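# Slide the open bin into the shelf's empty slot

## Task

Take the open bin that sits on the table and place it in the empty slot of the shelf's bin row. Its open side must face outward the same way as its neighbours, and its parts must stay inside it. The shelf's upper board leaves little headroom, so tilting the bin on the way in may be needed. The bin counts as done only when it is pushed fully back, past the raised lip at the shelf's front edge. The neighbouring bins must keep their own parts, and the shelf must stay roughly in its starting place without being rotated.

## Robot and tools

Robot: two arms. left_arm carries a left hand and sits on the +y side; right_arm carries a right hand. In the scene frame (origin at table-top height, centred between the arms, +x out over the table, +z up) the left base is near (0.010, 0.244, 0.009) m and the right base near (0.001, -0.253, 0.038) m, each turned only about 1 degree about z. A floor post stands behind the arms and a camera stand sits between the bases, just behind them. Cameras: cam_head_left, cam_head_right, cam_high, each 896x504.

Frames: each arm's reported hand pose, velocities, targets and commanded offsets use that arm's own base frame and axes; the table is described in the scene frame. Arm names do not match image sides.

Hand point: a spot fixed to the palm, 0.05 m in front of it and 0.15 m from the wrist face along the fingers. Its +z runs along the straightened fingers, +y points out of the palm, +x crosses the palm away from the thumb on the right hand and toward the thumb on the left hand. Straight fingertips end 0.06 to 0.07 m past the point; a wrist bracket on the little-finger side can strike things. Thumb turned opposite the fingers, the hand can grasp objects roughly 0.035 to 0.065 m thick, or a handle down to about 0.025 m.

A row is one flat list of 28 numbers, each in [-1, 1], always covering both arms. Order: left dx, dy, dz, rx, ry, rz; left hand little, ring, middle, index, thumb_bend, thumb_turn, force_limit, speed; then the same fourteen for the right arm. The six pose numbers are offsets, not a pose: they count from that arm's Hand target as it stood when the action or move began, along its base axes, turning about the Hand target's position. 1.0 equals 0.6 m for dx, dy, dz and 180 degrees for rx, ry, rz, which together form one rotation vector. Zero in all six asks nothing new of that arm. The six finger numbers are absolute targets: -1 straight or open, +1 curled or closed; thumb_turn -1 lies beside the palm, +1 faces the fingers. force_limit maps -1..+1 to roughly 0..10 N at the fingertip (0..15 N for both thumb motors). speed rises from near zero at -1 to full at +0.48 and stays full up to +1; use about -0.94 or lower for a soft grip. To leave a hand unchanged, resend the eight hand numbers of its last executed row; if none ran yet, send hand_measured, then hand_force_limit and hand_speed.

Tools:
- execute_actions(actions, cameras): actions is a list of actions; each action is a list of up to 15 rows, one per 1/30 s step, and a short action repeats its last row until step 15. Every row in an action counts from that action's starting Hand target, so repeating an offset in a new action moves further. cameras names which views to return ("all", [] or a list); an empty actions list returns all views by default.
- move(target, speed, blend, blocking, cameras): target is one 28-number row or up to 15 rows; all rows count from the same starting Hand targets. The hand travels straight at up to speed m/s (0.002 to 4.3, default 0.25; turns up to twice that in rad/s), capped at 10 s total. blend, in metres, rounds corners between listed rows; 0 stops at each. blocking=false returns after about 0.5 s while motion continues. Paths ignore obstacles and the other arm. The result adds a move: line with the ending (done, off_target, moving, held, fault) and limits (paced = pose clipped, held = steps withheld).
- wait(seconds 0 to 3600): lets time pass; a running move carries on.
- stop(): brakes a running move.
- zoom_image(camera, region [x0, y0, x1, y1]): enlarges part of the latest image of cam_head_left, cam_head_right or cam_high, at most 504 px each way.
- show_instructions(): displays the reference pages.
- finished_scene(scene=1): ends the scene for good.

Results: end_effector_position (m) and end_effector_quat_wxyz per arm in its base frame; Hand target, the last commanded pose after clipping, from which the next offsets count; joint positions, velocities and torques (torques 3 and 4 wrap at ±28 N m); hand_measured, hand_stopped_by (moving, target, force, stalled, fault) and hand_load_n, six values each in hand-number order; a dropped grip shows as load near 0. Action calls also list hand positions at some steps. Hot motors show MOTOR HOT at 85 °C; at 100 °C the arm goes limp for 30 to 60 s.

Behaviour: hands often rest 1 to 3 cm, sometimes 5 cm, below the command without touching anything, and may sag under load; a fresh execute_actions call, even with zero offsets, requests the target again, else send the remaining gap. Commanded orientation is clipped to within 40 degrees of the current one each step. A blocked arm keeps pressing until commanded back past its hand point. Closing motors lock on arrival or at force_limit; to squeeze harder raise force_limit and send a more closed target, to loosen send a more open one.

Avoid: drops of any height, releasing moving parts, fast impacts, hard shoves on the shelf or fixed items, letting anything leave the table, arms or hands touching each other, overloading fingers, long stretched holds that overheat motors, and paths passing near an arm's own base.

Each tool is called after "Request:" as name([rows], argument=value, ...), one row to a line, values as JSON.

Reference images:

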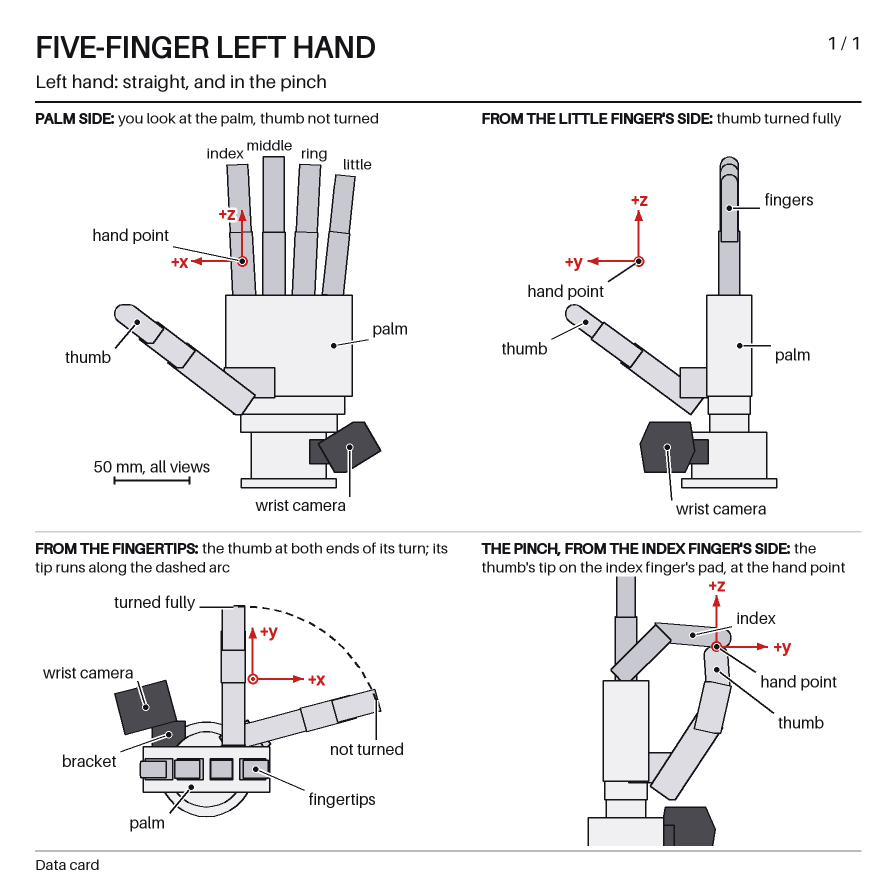

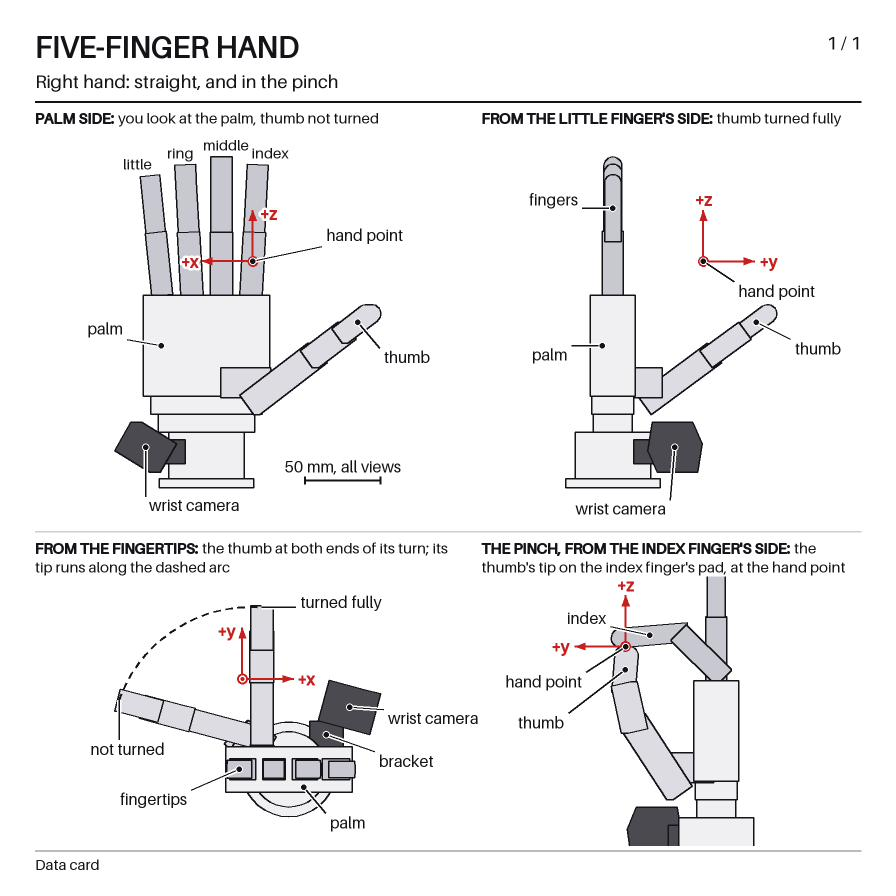

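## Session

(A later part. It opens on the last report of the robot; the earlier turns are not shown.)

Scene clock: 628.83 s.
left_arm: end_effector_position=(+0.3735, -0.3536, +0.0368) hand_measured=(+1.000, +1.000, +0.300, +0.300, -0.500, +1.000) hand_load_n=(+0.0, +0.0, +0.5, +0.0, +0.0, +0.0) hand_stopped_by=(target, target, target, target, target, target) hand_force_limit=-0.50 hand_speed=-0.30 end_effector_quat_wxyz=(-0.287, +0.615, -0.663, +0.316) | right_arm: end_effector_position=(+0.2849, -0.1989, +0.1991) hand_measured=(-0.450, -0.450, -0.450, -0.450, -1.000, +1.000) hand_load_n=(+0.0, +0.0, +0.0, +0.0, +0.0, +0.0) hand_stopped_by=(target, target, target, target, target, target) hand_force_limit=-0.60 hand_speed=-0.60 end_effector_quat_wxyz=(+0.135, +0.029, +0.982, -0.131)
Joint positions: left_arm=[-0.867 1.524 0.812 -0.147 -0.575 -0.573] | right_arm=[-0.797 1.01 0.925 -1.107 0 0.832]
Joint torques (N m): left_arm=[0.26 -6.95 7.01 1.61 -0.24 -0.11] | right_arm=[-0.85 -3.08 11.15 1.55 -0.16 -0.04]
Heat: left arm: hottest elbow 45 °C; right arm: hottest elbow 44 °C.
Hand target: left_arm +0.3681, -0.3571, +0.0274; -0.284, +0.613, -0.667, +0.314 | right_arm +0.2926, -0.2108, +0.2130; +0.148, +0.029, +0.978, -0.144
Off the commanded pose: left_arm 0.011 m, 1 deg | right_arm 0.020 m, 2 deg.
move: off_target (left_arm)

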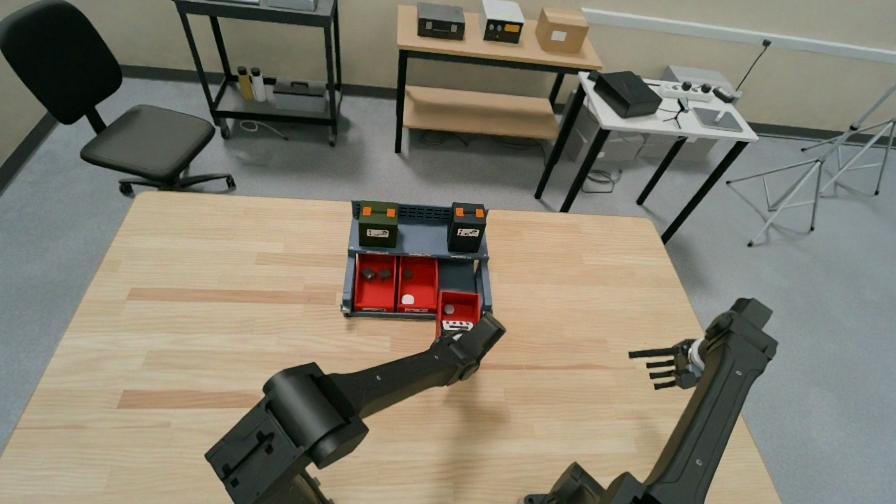

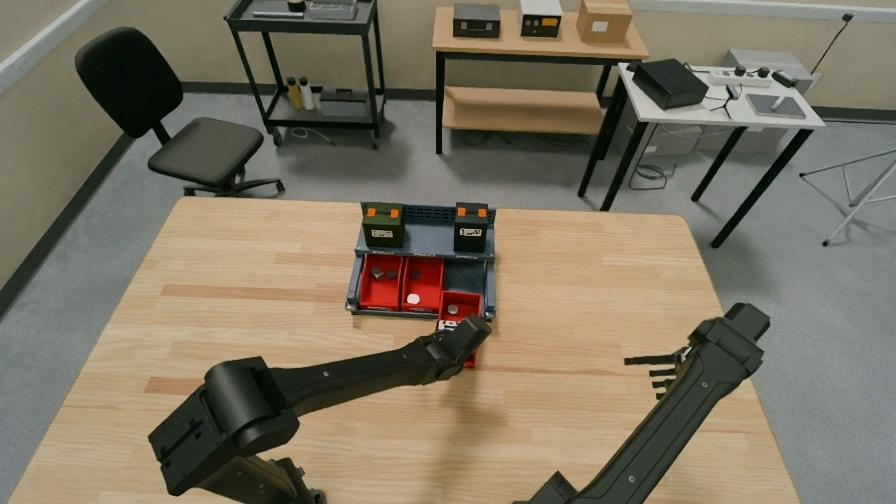

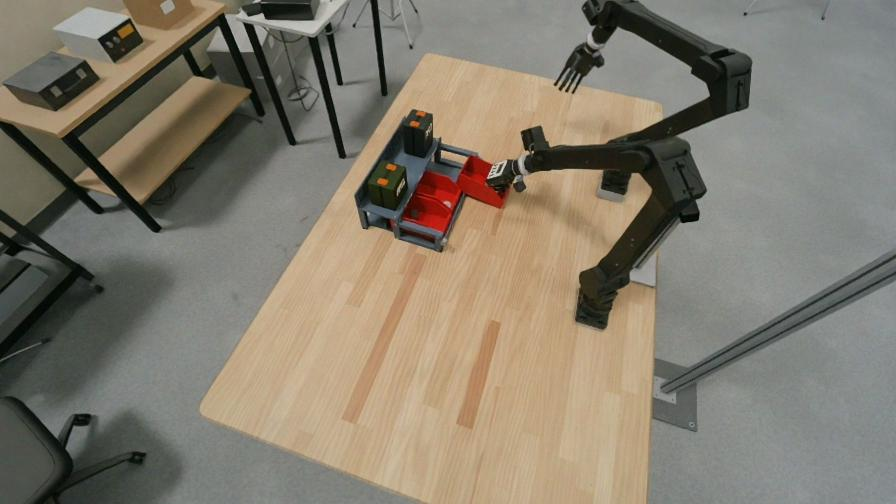

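Request:
move([
  [0,0,0.04,0,0,0,1,1,0.3,0.3,-0.5,1,-0.5,-0.3,0,0,0,0,0.0,0,-0.45,-0.45,-0.45,-0.45,-1,1,-0.6,-0.6],
  [-0.015,-0.0133,0.04,0,0,0,1,1,0.3,0.3,-0.5,1,-0.5,-0.3,0,0,0,0,0.0,0,-0.45,-0.45,-0.45,-0.45,-1,1,-0.6,-0.6],
], speed=0.08, cameras=["all"])

Request:
zoom_image(camera="cam_high", region=[465, 140, 525, 210])

Request:
zoom_image(camera="cam_head_left", region=[410, 270, 510, 370])

Request:
zoom_image(camera="cam_head_right", region=[410, 270, 510, 370])

Scene clock: 657.33 s.
left_arm: end_effector_position=(+0.3585, -0.3522, +0.0414) hand_measured=(+1.000, +1.000, +0.300, +0.300, -0.500, +1.000) hand_load_n=(+0.0, +0.0, +0.0, +0.0, -0.5, -0.5) hand_stopped_by=(target, target, target, target, target, target) hand_force_limit=-0.50 hand_speed=-0.30 end_effector_quat_wxyz=(-0.288, +0.615, -0.668, +0.304) | right_arm: end_effector_position=(+0.2849, -0.1989, +0.1991) hand_measured=(-0.450, -0.450, -0.450, -0.450, -1.000, +1.000) hand_load_n=(+0.0, +0.5, +0.5, +0.0, +0.0, +0.0) hand_stopped_by=(target, target, target, target, target, target) hand_force_limit=-0.60 hand_speed=-0.60 end_effector_quat_wxyz=(+0.135, +0.029, +0.982, -0.131)
Joint positions: left_arm=[-0.894 1.497 0.812 -0.214 -0.593 -0.597] | right_arm=[-0.797 1.01 0.925 -1.107 0 0.832]
Joint torques (N m): left_arm=[0.15 -8.06 9.5 0.51 -0.26 -0.12] | right_arm=[-0.91 -3.08 11.15 1.55 -0.17 -0.05]
Motor temperatures (°C): left_arm=[29 31 43 27 29 29] | right_arm=[30 31 46 30 27 29]
Heat: left arm: hottest elbow 43 °C; right arm: hottest elbow 46 °C.
Hand target: left_arm +0.3591, -0.3650, +0.0514; -0.284, +0.613, -0.667, +0.314 | right_arm +0.2926, -0.2108, +0.2130; +0.148, +0.029, +0.978, -0.144
Off the commanded pose: left_arm 0.016 m, 1 deg | right_arm 0.020 m, 2 deg.
move: off_target (left_arm)

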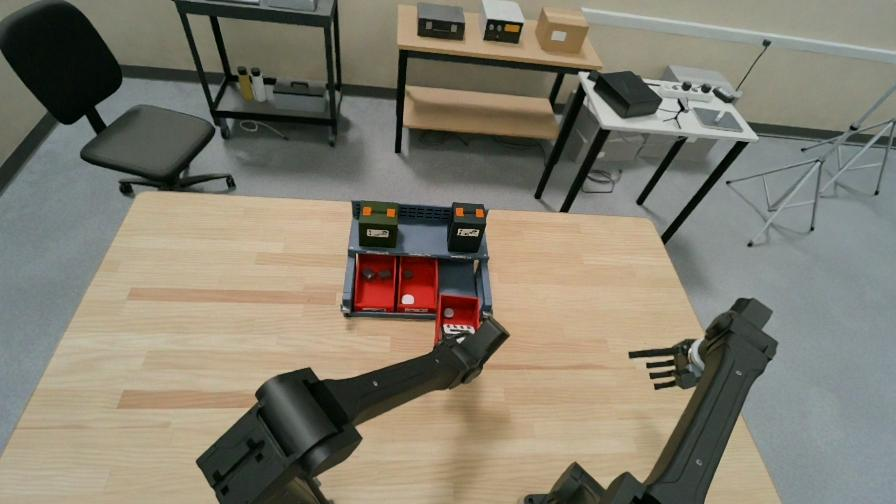

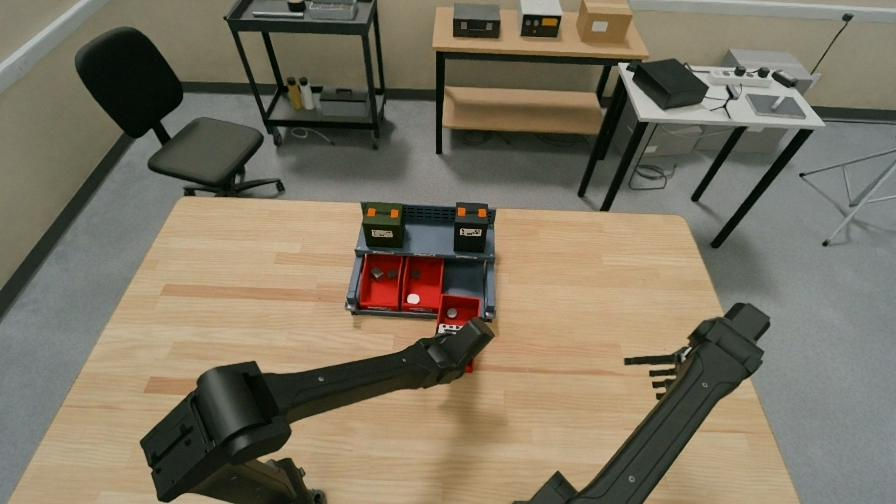

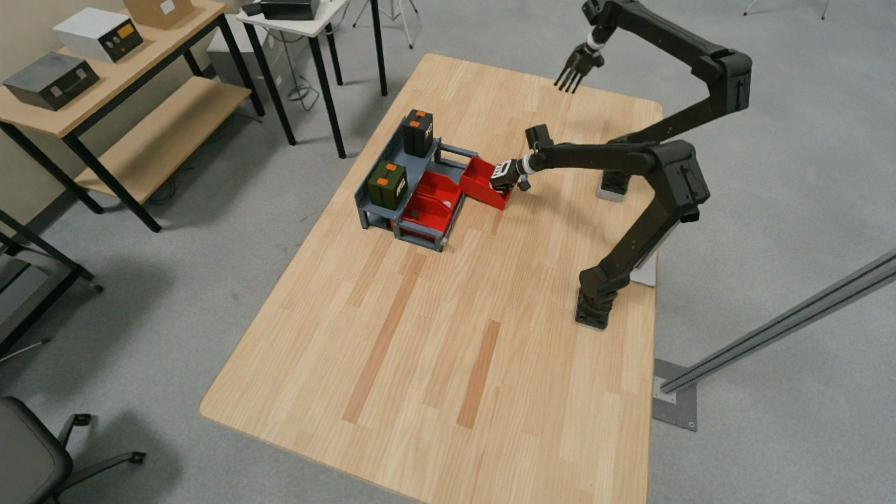

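Scaled by 7.200 from the camera's image (finer frame: 1280x720).

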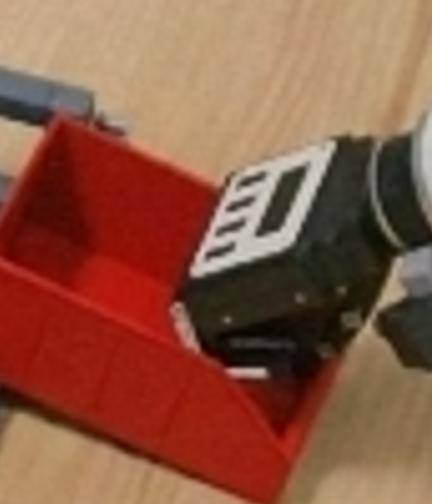

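Scaled by 5.040 from the camera's image (finer frame: 1280x720).

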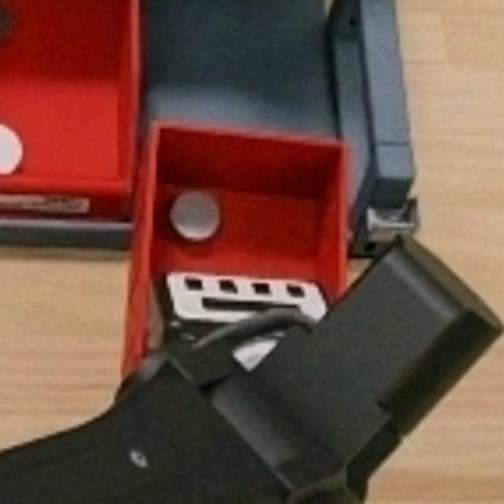

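Scaled by 5.040 from the camera's image (finer frame: 1280x720).

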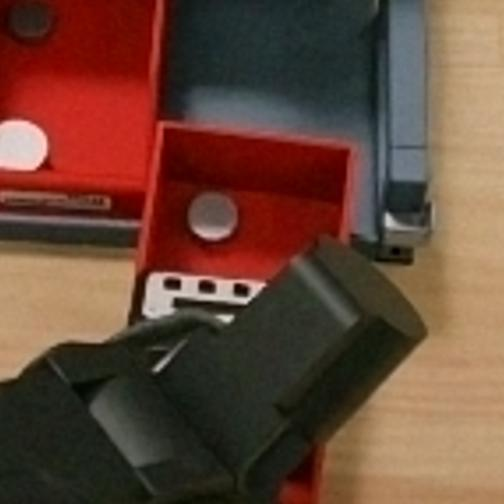

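Request:
move(target=[0,0,0.06,0,0,0,1,1,0.3,0.3,-0.5,1,-0.5,-0.3,0,0,0,0,0.0,0,-0.45,-0.45,-0.45,-0.45,-1,1,-0.6,-0.6], speed=0.08, cameras=["all"])

Request:
zoom_image(camera="cam_high", region=[465, 140, 525, 210])

Request:
zoom_image(camera="cam_head_left", region=[410, 270, 510, 370])

Request:
zoom_image(camera="cam_head_right", region=[410, 270, 510, 370])

Scene clock: 664.77 s.
left_arm: end_effector_position=(+0.3547, -0.3492, +0.0716) hand_measured=(+1.000, +1.000, +0.300, +0.300, -0.500, +1.000) hand_load_n=(+0.0, +0.0, +0.0, +0.0, +0.0, +0.0) hand_stopped_by=(target, target, target, target, target, target) hand_force_limit=-0.50 hand_speed=-0.30 end_effector_quat_wxyz=(+0.288, -0.614, +0.671, -0.299) | right_arm: end_effector_position=(+0.2849, -0.1989, +0.1991) hand_measured=(-0.450, -0.450, -0.450, -0.450, -1.000, +1.000) hand_load_n=(+0.0, +0.0, +0.0, +0.0, +0.0, -0.5) hand_stopped_by=(target, target, target, target, target, target) hand_force_limit=-0.60 hand_speed=-0.60 end_effector_quat_wxyz=(+0.135, +0.029, +0.982, -0.131)
Joint positions: left_arm=[-0.896 1.434 0.847 -0.325 -0.592 -0.6] | right_arm=[-0.797 1.01 0.925 -1.107 0 0.832]
Joint torques (N m): left_arm=[0.21 -7.65 10.89 0.58 -0.29 -0.11] | right_arm=[-0.91 -2.96 11.14 1.52 -0.16 -0.05]
Heat: left arm: hottest elbow 43 °C; right arm: hottest elbow 46 °C.
Hand target: left_arm +0.3591, -0.3649, +0.0873; +0.284, -0.613, +0.667, -0.314 | right_arm +0.2926, -0.2108, +0.2130; +0.148, +0.029, +0.978, -0.144
Off the commanded pose: left_arm 0.023 m, 2 deg | right_arm 0.020 m, 2 deg.
move: off_target (left_arm)

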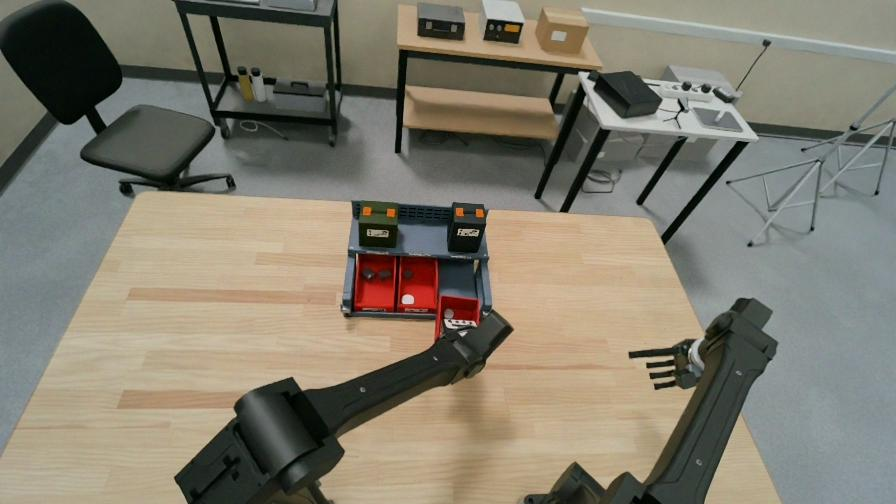

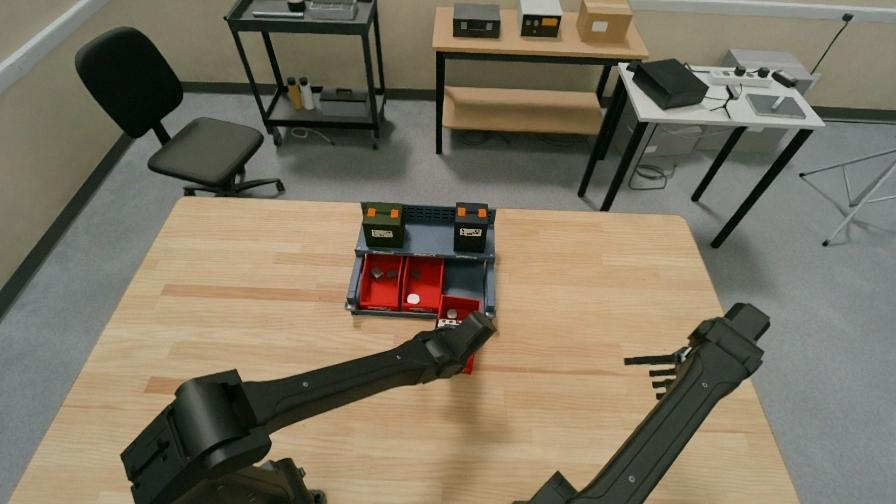

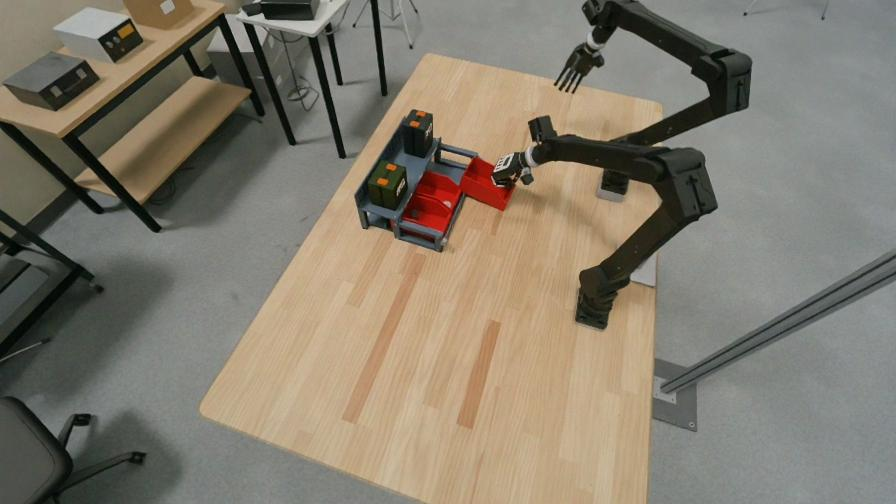

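Scaled by 7.200 from the camera's image (finer frame: 1280x720).

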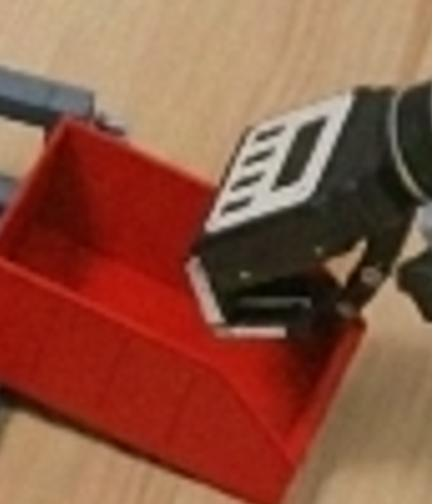

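Scaled by 5.040 from the camera's image (finer frame: 1280x720).

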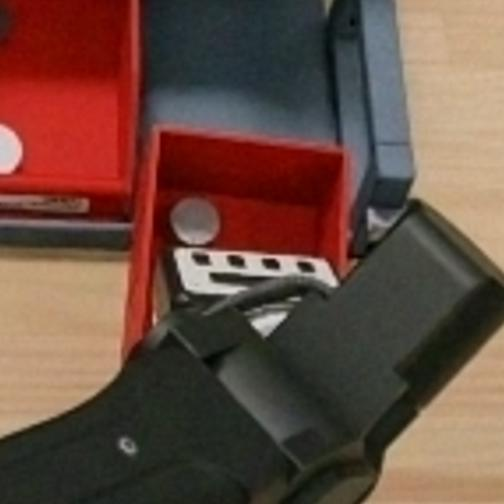

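Scaled by 5.040 from the camera's image (finer frame: 1280x720).

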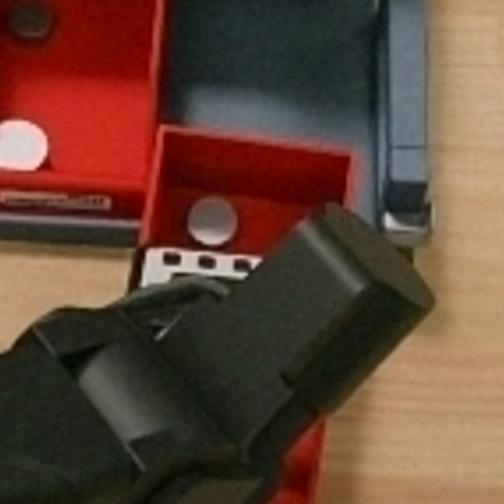

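Request:
move([
  [0,0,0.25,0,0,0,1,1,0.3,0.3,-0.5,1,-0.5,-0.3,0,0,0,0,0.0,0,-0.45,-0.45,-0.45,-0.45,-1,1,-0.6,-0.6],
  [-0.15,0.9,0.3,0,0,0,1,1,0.3,0.3,-0.5,1,-0.5,-0.3,0,0,0,0,0.0,0,-0.45,-0.45,-0.45,-0.45,-1,1,-0.6,-0.6],
], speed=0.25, blend=0.03, cameras=["all"])

Request:
zoom_image(camera="cam_high", region=[440, 130, 530, 220])

Request:
zoom_image(camera="cam_head_left", region=[410, 260, 530, 380])

Request:
zoom_image(camera="cam_head_right", region=[410, 260, 530, 380])

Scene clock: 705.53 s.
left_arm: end_effector_position=(+0.2656, +0.1644, +0.2508) hand_measured=(+1.000, +1.000, +0.300, +0.300, -0.500, +1.000) hand_load_n=(+0.0, +0.0, +0.0, +0.0, +0.0, +0.0) hand_stopped_by=(target, target, target, target, target, target) hand_force_limit=-0.50 hand_speed=-0.30 end_effector_quat_wxyz=(-0.270, +0.618, -0.667, +0.318) | right_arm: end_effector_position=(+0.2849, -0.1989, +0.1991) hand_measured=(-0.450, -0.450, -0.450, -0.450, -1.000, +1.000) hand_load_n=(+0.0, +0.0, +0.0, -0.5, +0.0, +0.0) hand_stopped_by=(target, target, target, target, target, target) hand_force_limit=-0.60 hand_speed=-0.60 end_effector_quat_wxyz=(+0.135, +0.029, +0.982, -0.131)
Joint positions: left_arm=[0.918 0.919 0.953 -1.072 0.711 0.793] | right_arm=[-0.797 1.01 0.925 -1.107 0 0.832]
Joint torques (N m): left_arm=[1.79 -1.73 12.93 0.39 0.62 0.08] | right_arm=[-0.91 -3.08 11.15 1.55 -0.17 -0.04]
Motor temperatures (°C): left_arm=[29 31 48 26 29 29] | right_arm=[30 31 47 30 27 29]
Heat: left arm: hottest elbow 48 °C; right arm: hottest elbow 47 °C.
Hand target: left_arm +0.2692, +0.1750, +0.2672; -0.283, +0.613, -0.667, +0.314 | right_arm +0.2926, -0.2108, +0.2130; +0.148, +0.029, +0.978, -0.144
Off the commanded pose: left_arm 0.020 m, 2 deg | right_arm 0.020 m, 2 deg.
move: off_target (left_arm)

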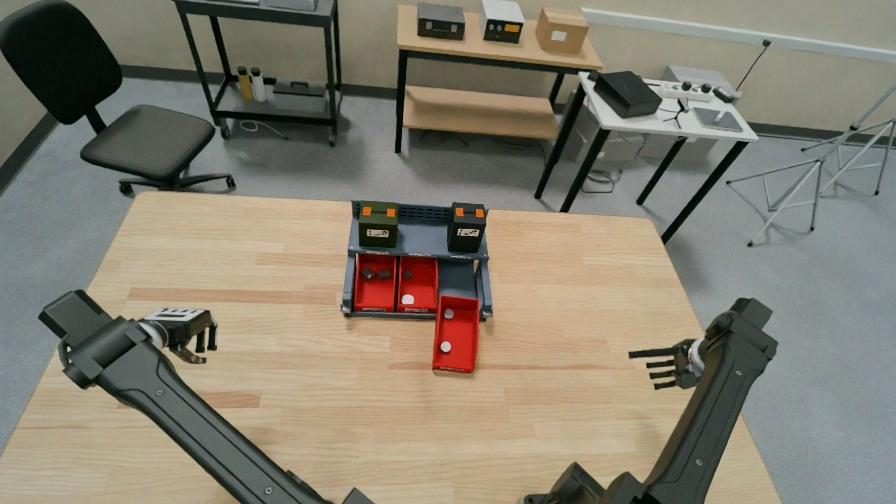

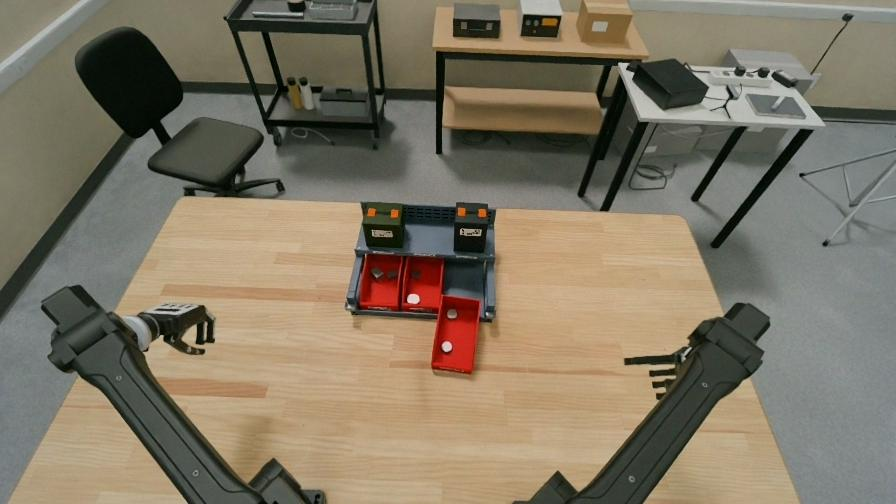

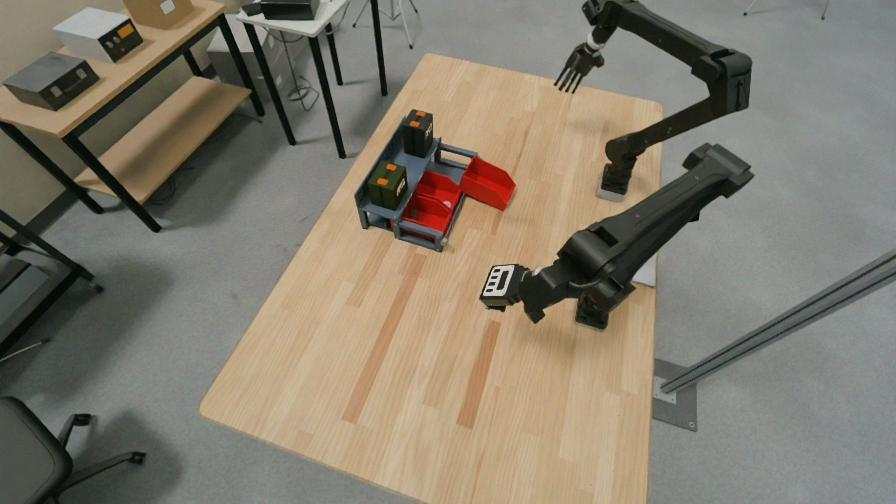

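Scaled by 5.600 from the camera's image (finer frame: 1280x720).

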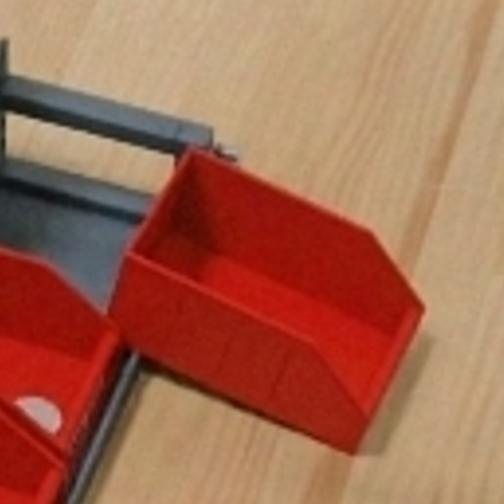

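Scaled by 4.200 from the camera's image (finer frame: 1280x720).

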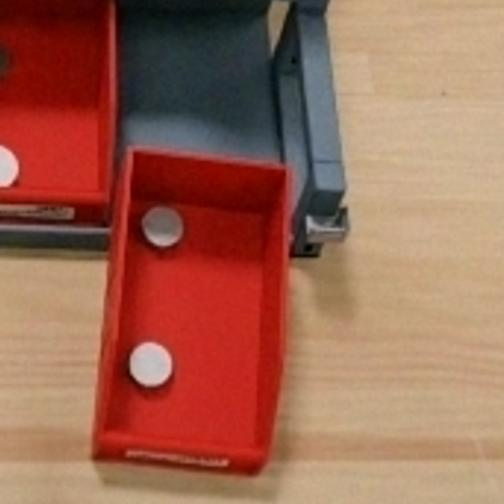

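Scaled by 4.200 from the camera's image (finer frame: 1280x720).

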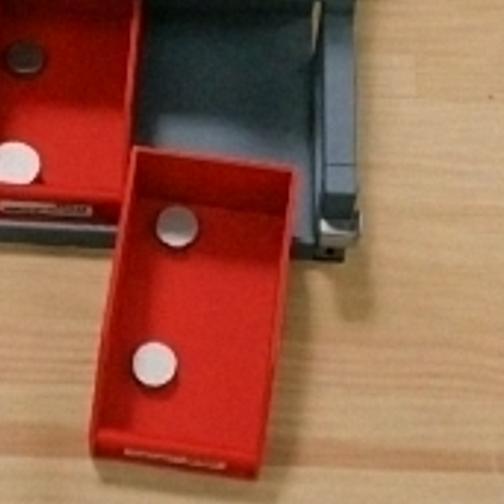

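Request:
move([
  [0,0,0,0,0,0,1,1,0.3,0.3,-0.5,1,-0.5,-0.3,0.135,0.6255,0.02,0,0.0,-0.028,1,1,-0.36,-0.36,-1,1,-0.5,-0.3],
  [0,0,0,0,0,0,1,1,0.3,0.3,-0.5,1,-0.5,-0.3,0.135,0.6255,-0.22,0,0.0,-0.028,1,1,-0.36,-0.36,-1,1,-0.5,-0.3],
], speed=0.2, blend=0.03, cameras=["all"])

Request:
zoom_image(camera="cam_high", region=[440, 130, 530, 220])

Request:
zoom_image(camera="cam_head_left", region=[410, 260, 530, 380])

Request:
zoom_image(camera="cam_head_right", region=[410, 260, 530, 380])

Scene clock: 730.37 s.
left_arm: end_effector_position=(+0.2656, +0.1644, +0.2509) hand_measured=(+1.000, +1.000, +0.300, +0.300, -0.500, +1.000) hand_load_n=(+0.0, +0.0, +0.0, +0.0, +0.0, +0.0) hand_stopped_by=(target, target, target, target, target, target) hand_force_limit=-0.50 hand_speed=-0.30 end_effector_quat_wxyz=(-0.270, +0.617, -0.667, +0.318) | right_arm: end_effector_position=(+0.3734, +0.1597, +0.0836) hand_measured=(+1.000, +1.000, -0.360, -0.360, -1.000, +1.000) hand_load_n=(+0.0, +0.0, +0.0, +0.0, +0.0, +0.0) hand_stopped_by=(target, target, target, target, target, target) hand_force_limit=-0.50 hand_speed=-0.30 end_effector_quat_wxyz=(+0.138, +0.022, +0.982, -0.128)
Joint positions: left_arm=[0.918 0.919 0.953 -1.072 0.712 0.794] | right_arm=[0.486 1.267 0.81 -0.992 0.358 2.079]
Joint torques (N m): left_arm=[1.85 -1.73 12.94 0.39 0.63 0.05] | right_arm=[0.44 -5.36 7.49 1.14 0.24 0.12]
Heat: left arm: hottest elbow 51 °C; right arm: hottest elbow 47 °C.
Hand target: left_arm +0.2692, +0.1750, +0.2672; -0.283, +0.613, -0.667, +0.314 | right_arm +0.3738, +0.1644, +0.0811; +0.142, +0.072, +0.976, -0.150
Off the commanded pose: left_arm 0.020 m, 2 deg | right_arm 0.005 m, 6 deg.
joint sent to its limit (right arm) — joint 6 (wrist roll), upper limit. The joint targets are off in orientation, not in position.
move: off_target (right_arm)

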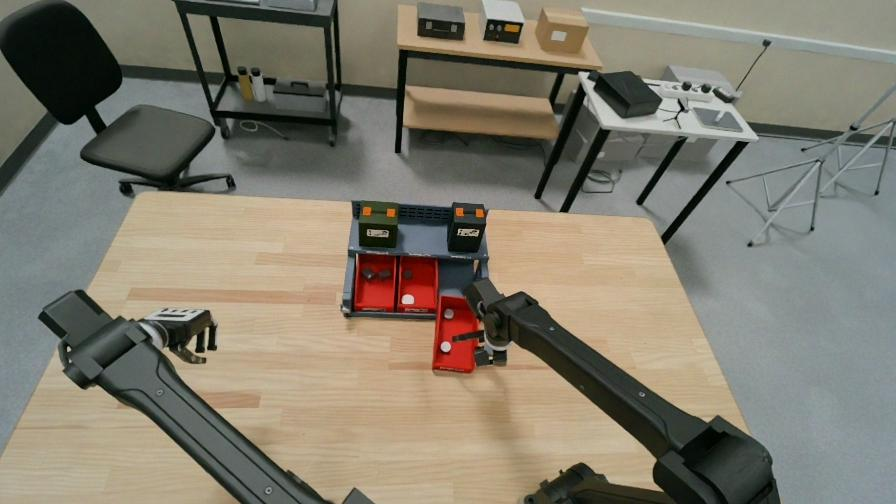

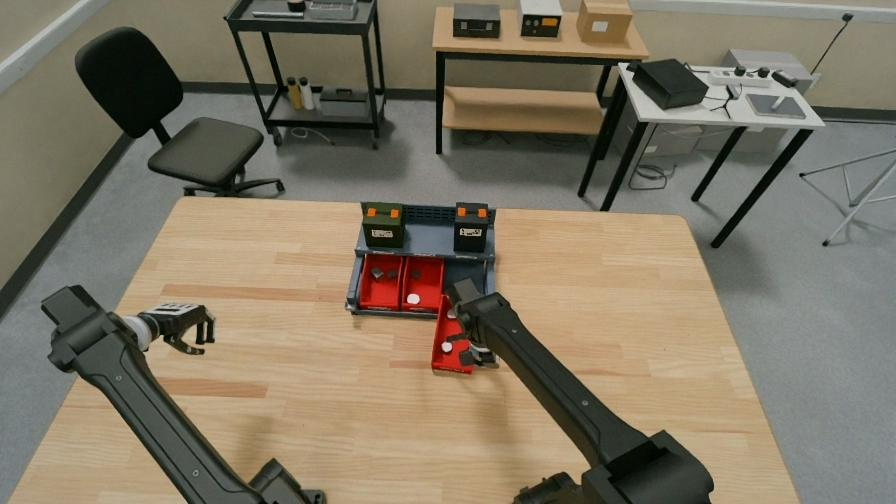

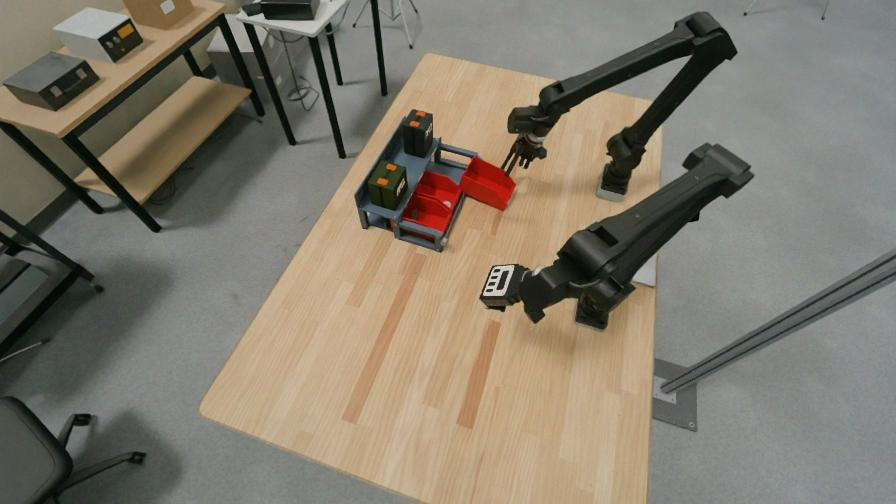

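Scaled by 5.600 from the camera's image (finer frame: 1280x720).

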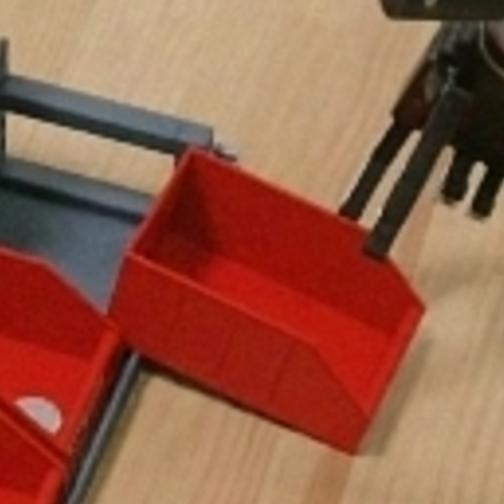

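Scaled by 4.200 from the camera's image (finer frame: 1280x720).

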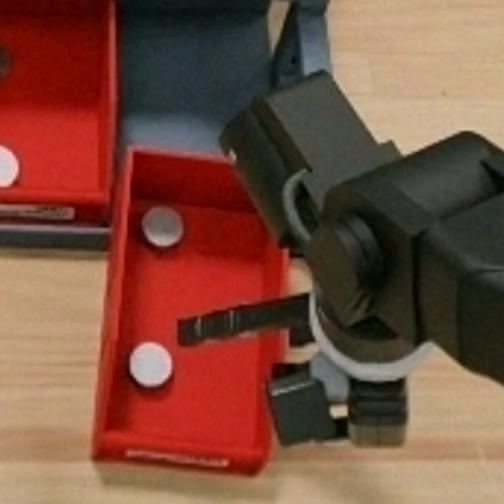

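Scaled by 4.200 from the camera's image (finer frame: 1280x720).

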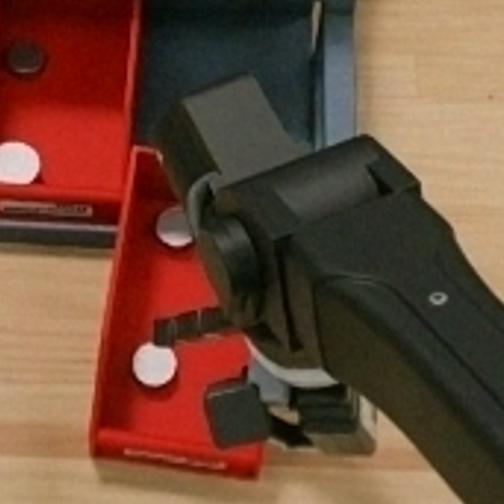

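Request:
move(target=[0,0,0,0,0,0,1,1,0.3,0.3,-0.5,1,-0.5,-0.3,0,0.003,-0.118,0,0.0,0.02,1,1,-0.36,-0.36,-1,1,-0.5,-0.3], speed=0.1, cameras=["all"])

Request:
zoom_image(camera="cam_high", region=[440, 130, 530, 220])

Request:
zoom_image(camera="cam_head_left", region=[410, 260, 530, 380])

Request:
zoom_image(camera="cam_head_right", region=[410, 260, 530, 380])

Scene clock: 736.73 s.
left_arm: end_effector_position=(+0.2656, +0.1644, +0.2509) hand_measured=(+1.000, +1.000, +0.300, +0.300, -0.500, +1.000) hand_load_n=(+0.0, +0.0, +0.0, +0.0, +0.0, +0.0) hand_stopped_by=(target, target, target, target, target, target) hand_force_limit=-0.50 hand_speed=-0.30 end_effector_quat_wxyz=(-0.270, +0.617, -0.667, +0.318) | right_arm: end_effector_position=(+0.3730, +0.1594, +0.0179) hand_measured=(+1.000, +1.000, -0.360, -0.360, -1.000, +1.000) hand_load_n=(+0.0, +0.5, -2.5, +0.0, +0.0, -0.5) hand_stopped_by=(target, target, target, target, target, target) hand_force_limit=-0.50 hand_speed=-0.30 end_effector_quat_wxyz=(+0.142, +0.017, +0.980, -0.138)
Joint positions: left_arm=[0.918 0.919 0.953 -1.072 0.712 0.794] | right_arm=[0.497 1.381 0.71 -0.78 0.381 2.079]
Joint torques (N m): left_arm=[1.85 -1.73 12.94 0.39 0.63 0.06] | right_arm=[0.73 -4.84 6.26 1.88 0.1 0.12]
Heat: left arm: hottest elbow 51 °C; right arm: hottest elbow 46 °C.
Hand target: left_arm +0.2692, +0.1750, +0.2672; -0.283, +0.613, -0.667, +0.314 | right_arm +0.3738, +0.1662, +0.0103; +0.147, +0.041, +0.978, -0.146
Off the commanded pose: left_arm 0.020 m, 2 deg | right_arm 0.010 m, 3 deg.
joint sent to its limit (right arm) — joint 6 (wrist roll), upper limit. The joint targets are off in orientation, not in position.
move: off_target (right_arm)

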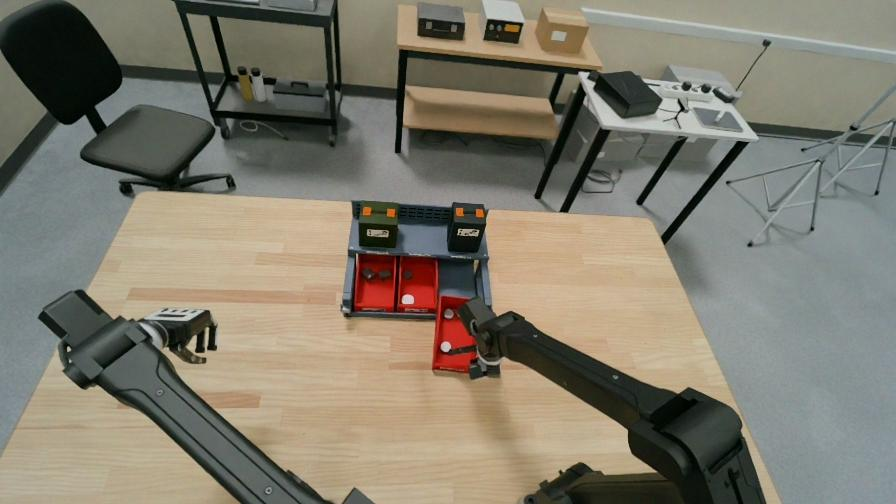

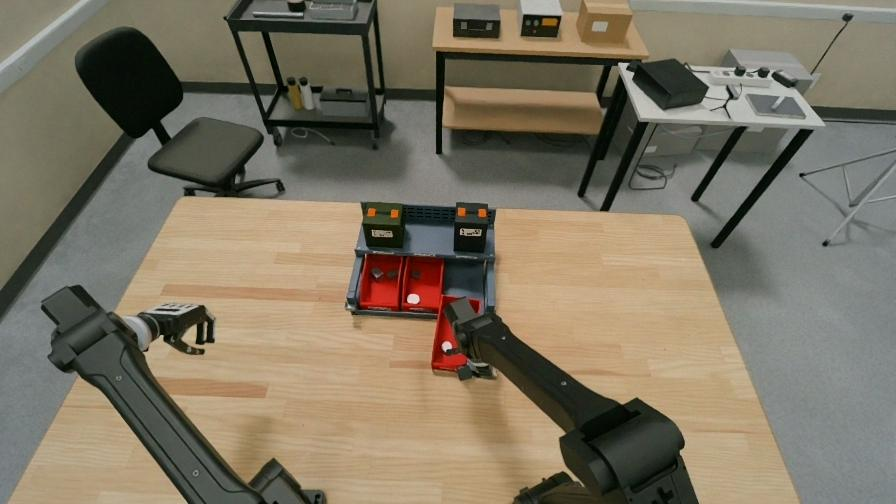

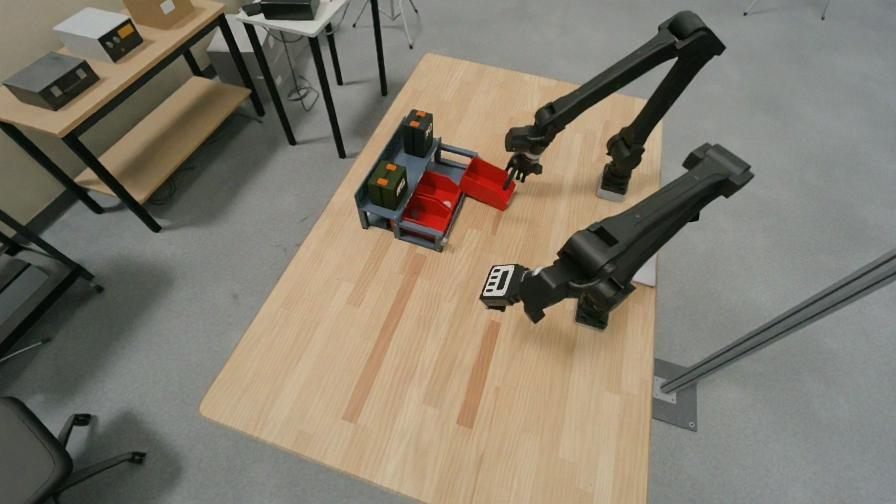

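Scaled by 5.600 from the camera's image (finer frame: 1280x720).

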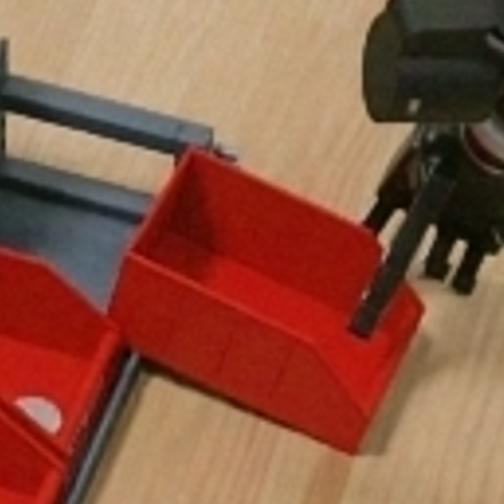

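Scaled by 4.200 from the camera's image (finer frame: 1280x720).

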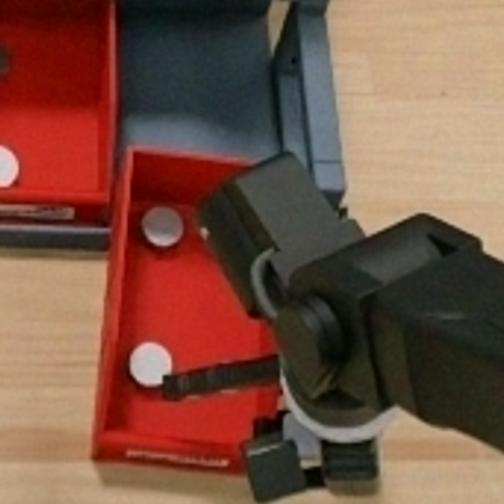

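Scaled by 4.200 from the camera's image (finer frame: 1280x720).

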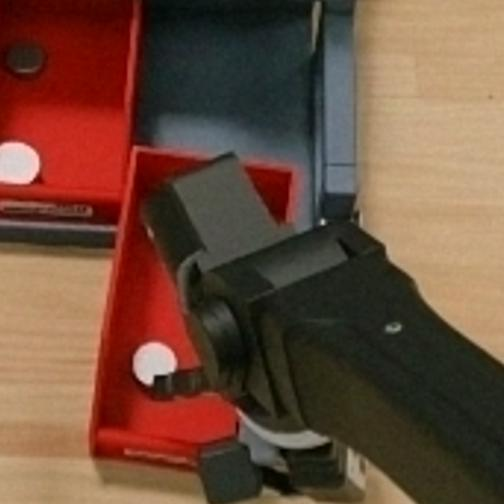

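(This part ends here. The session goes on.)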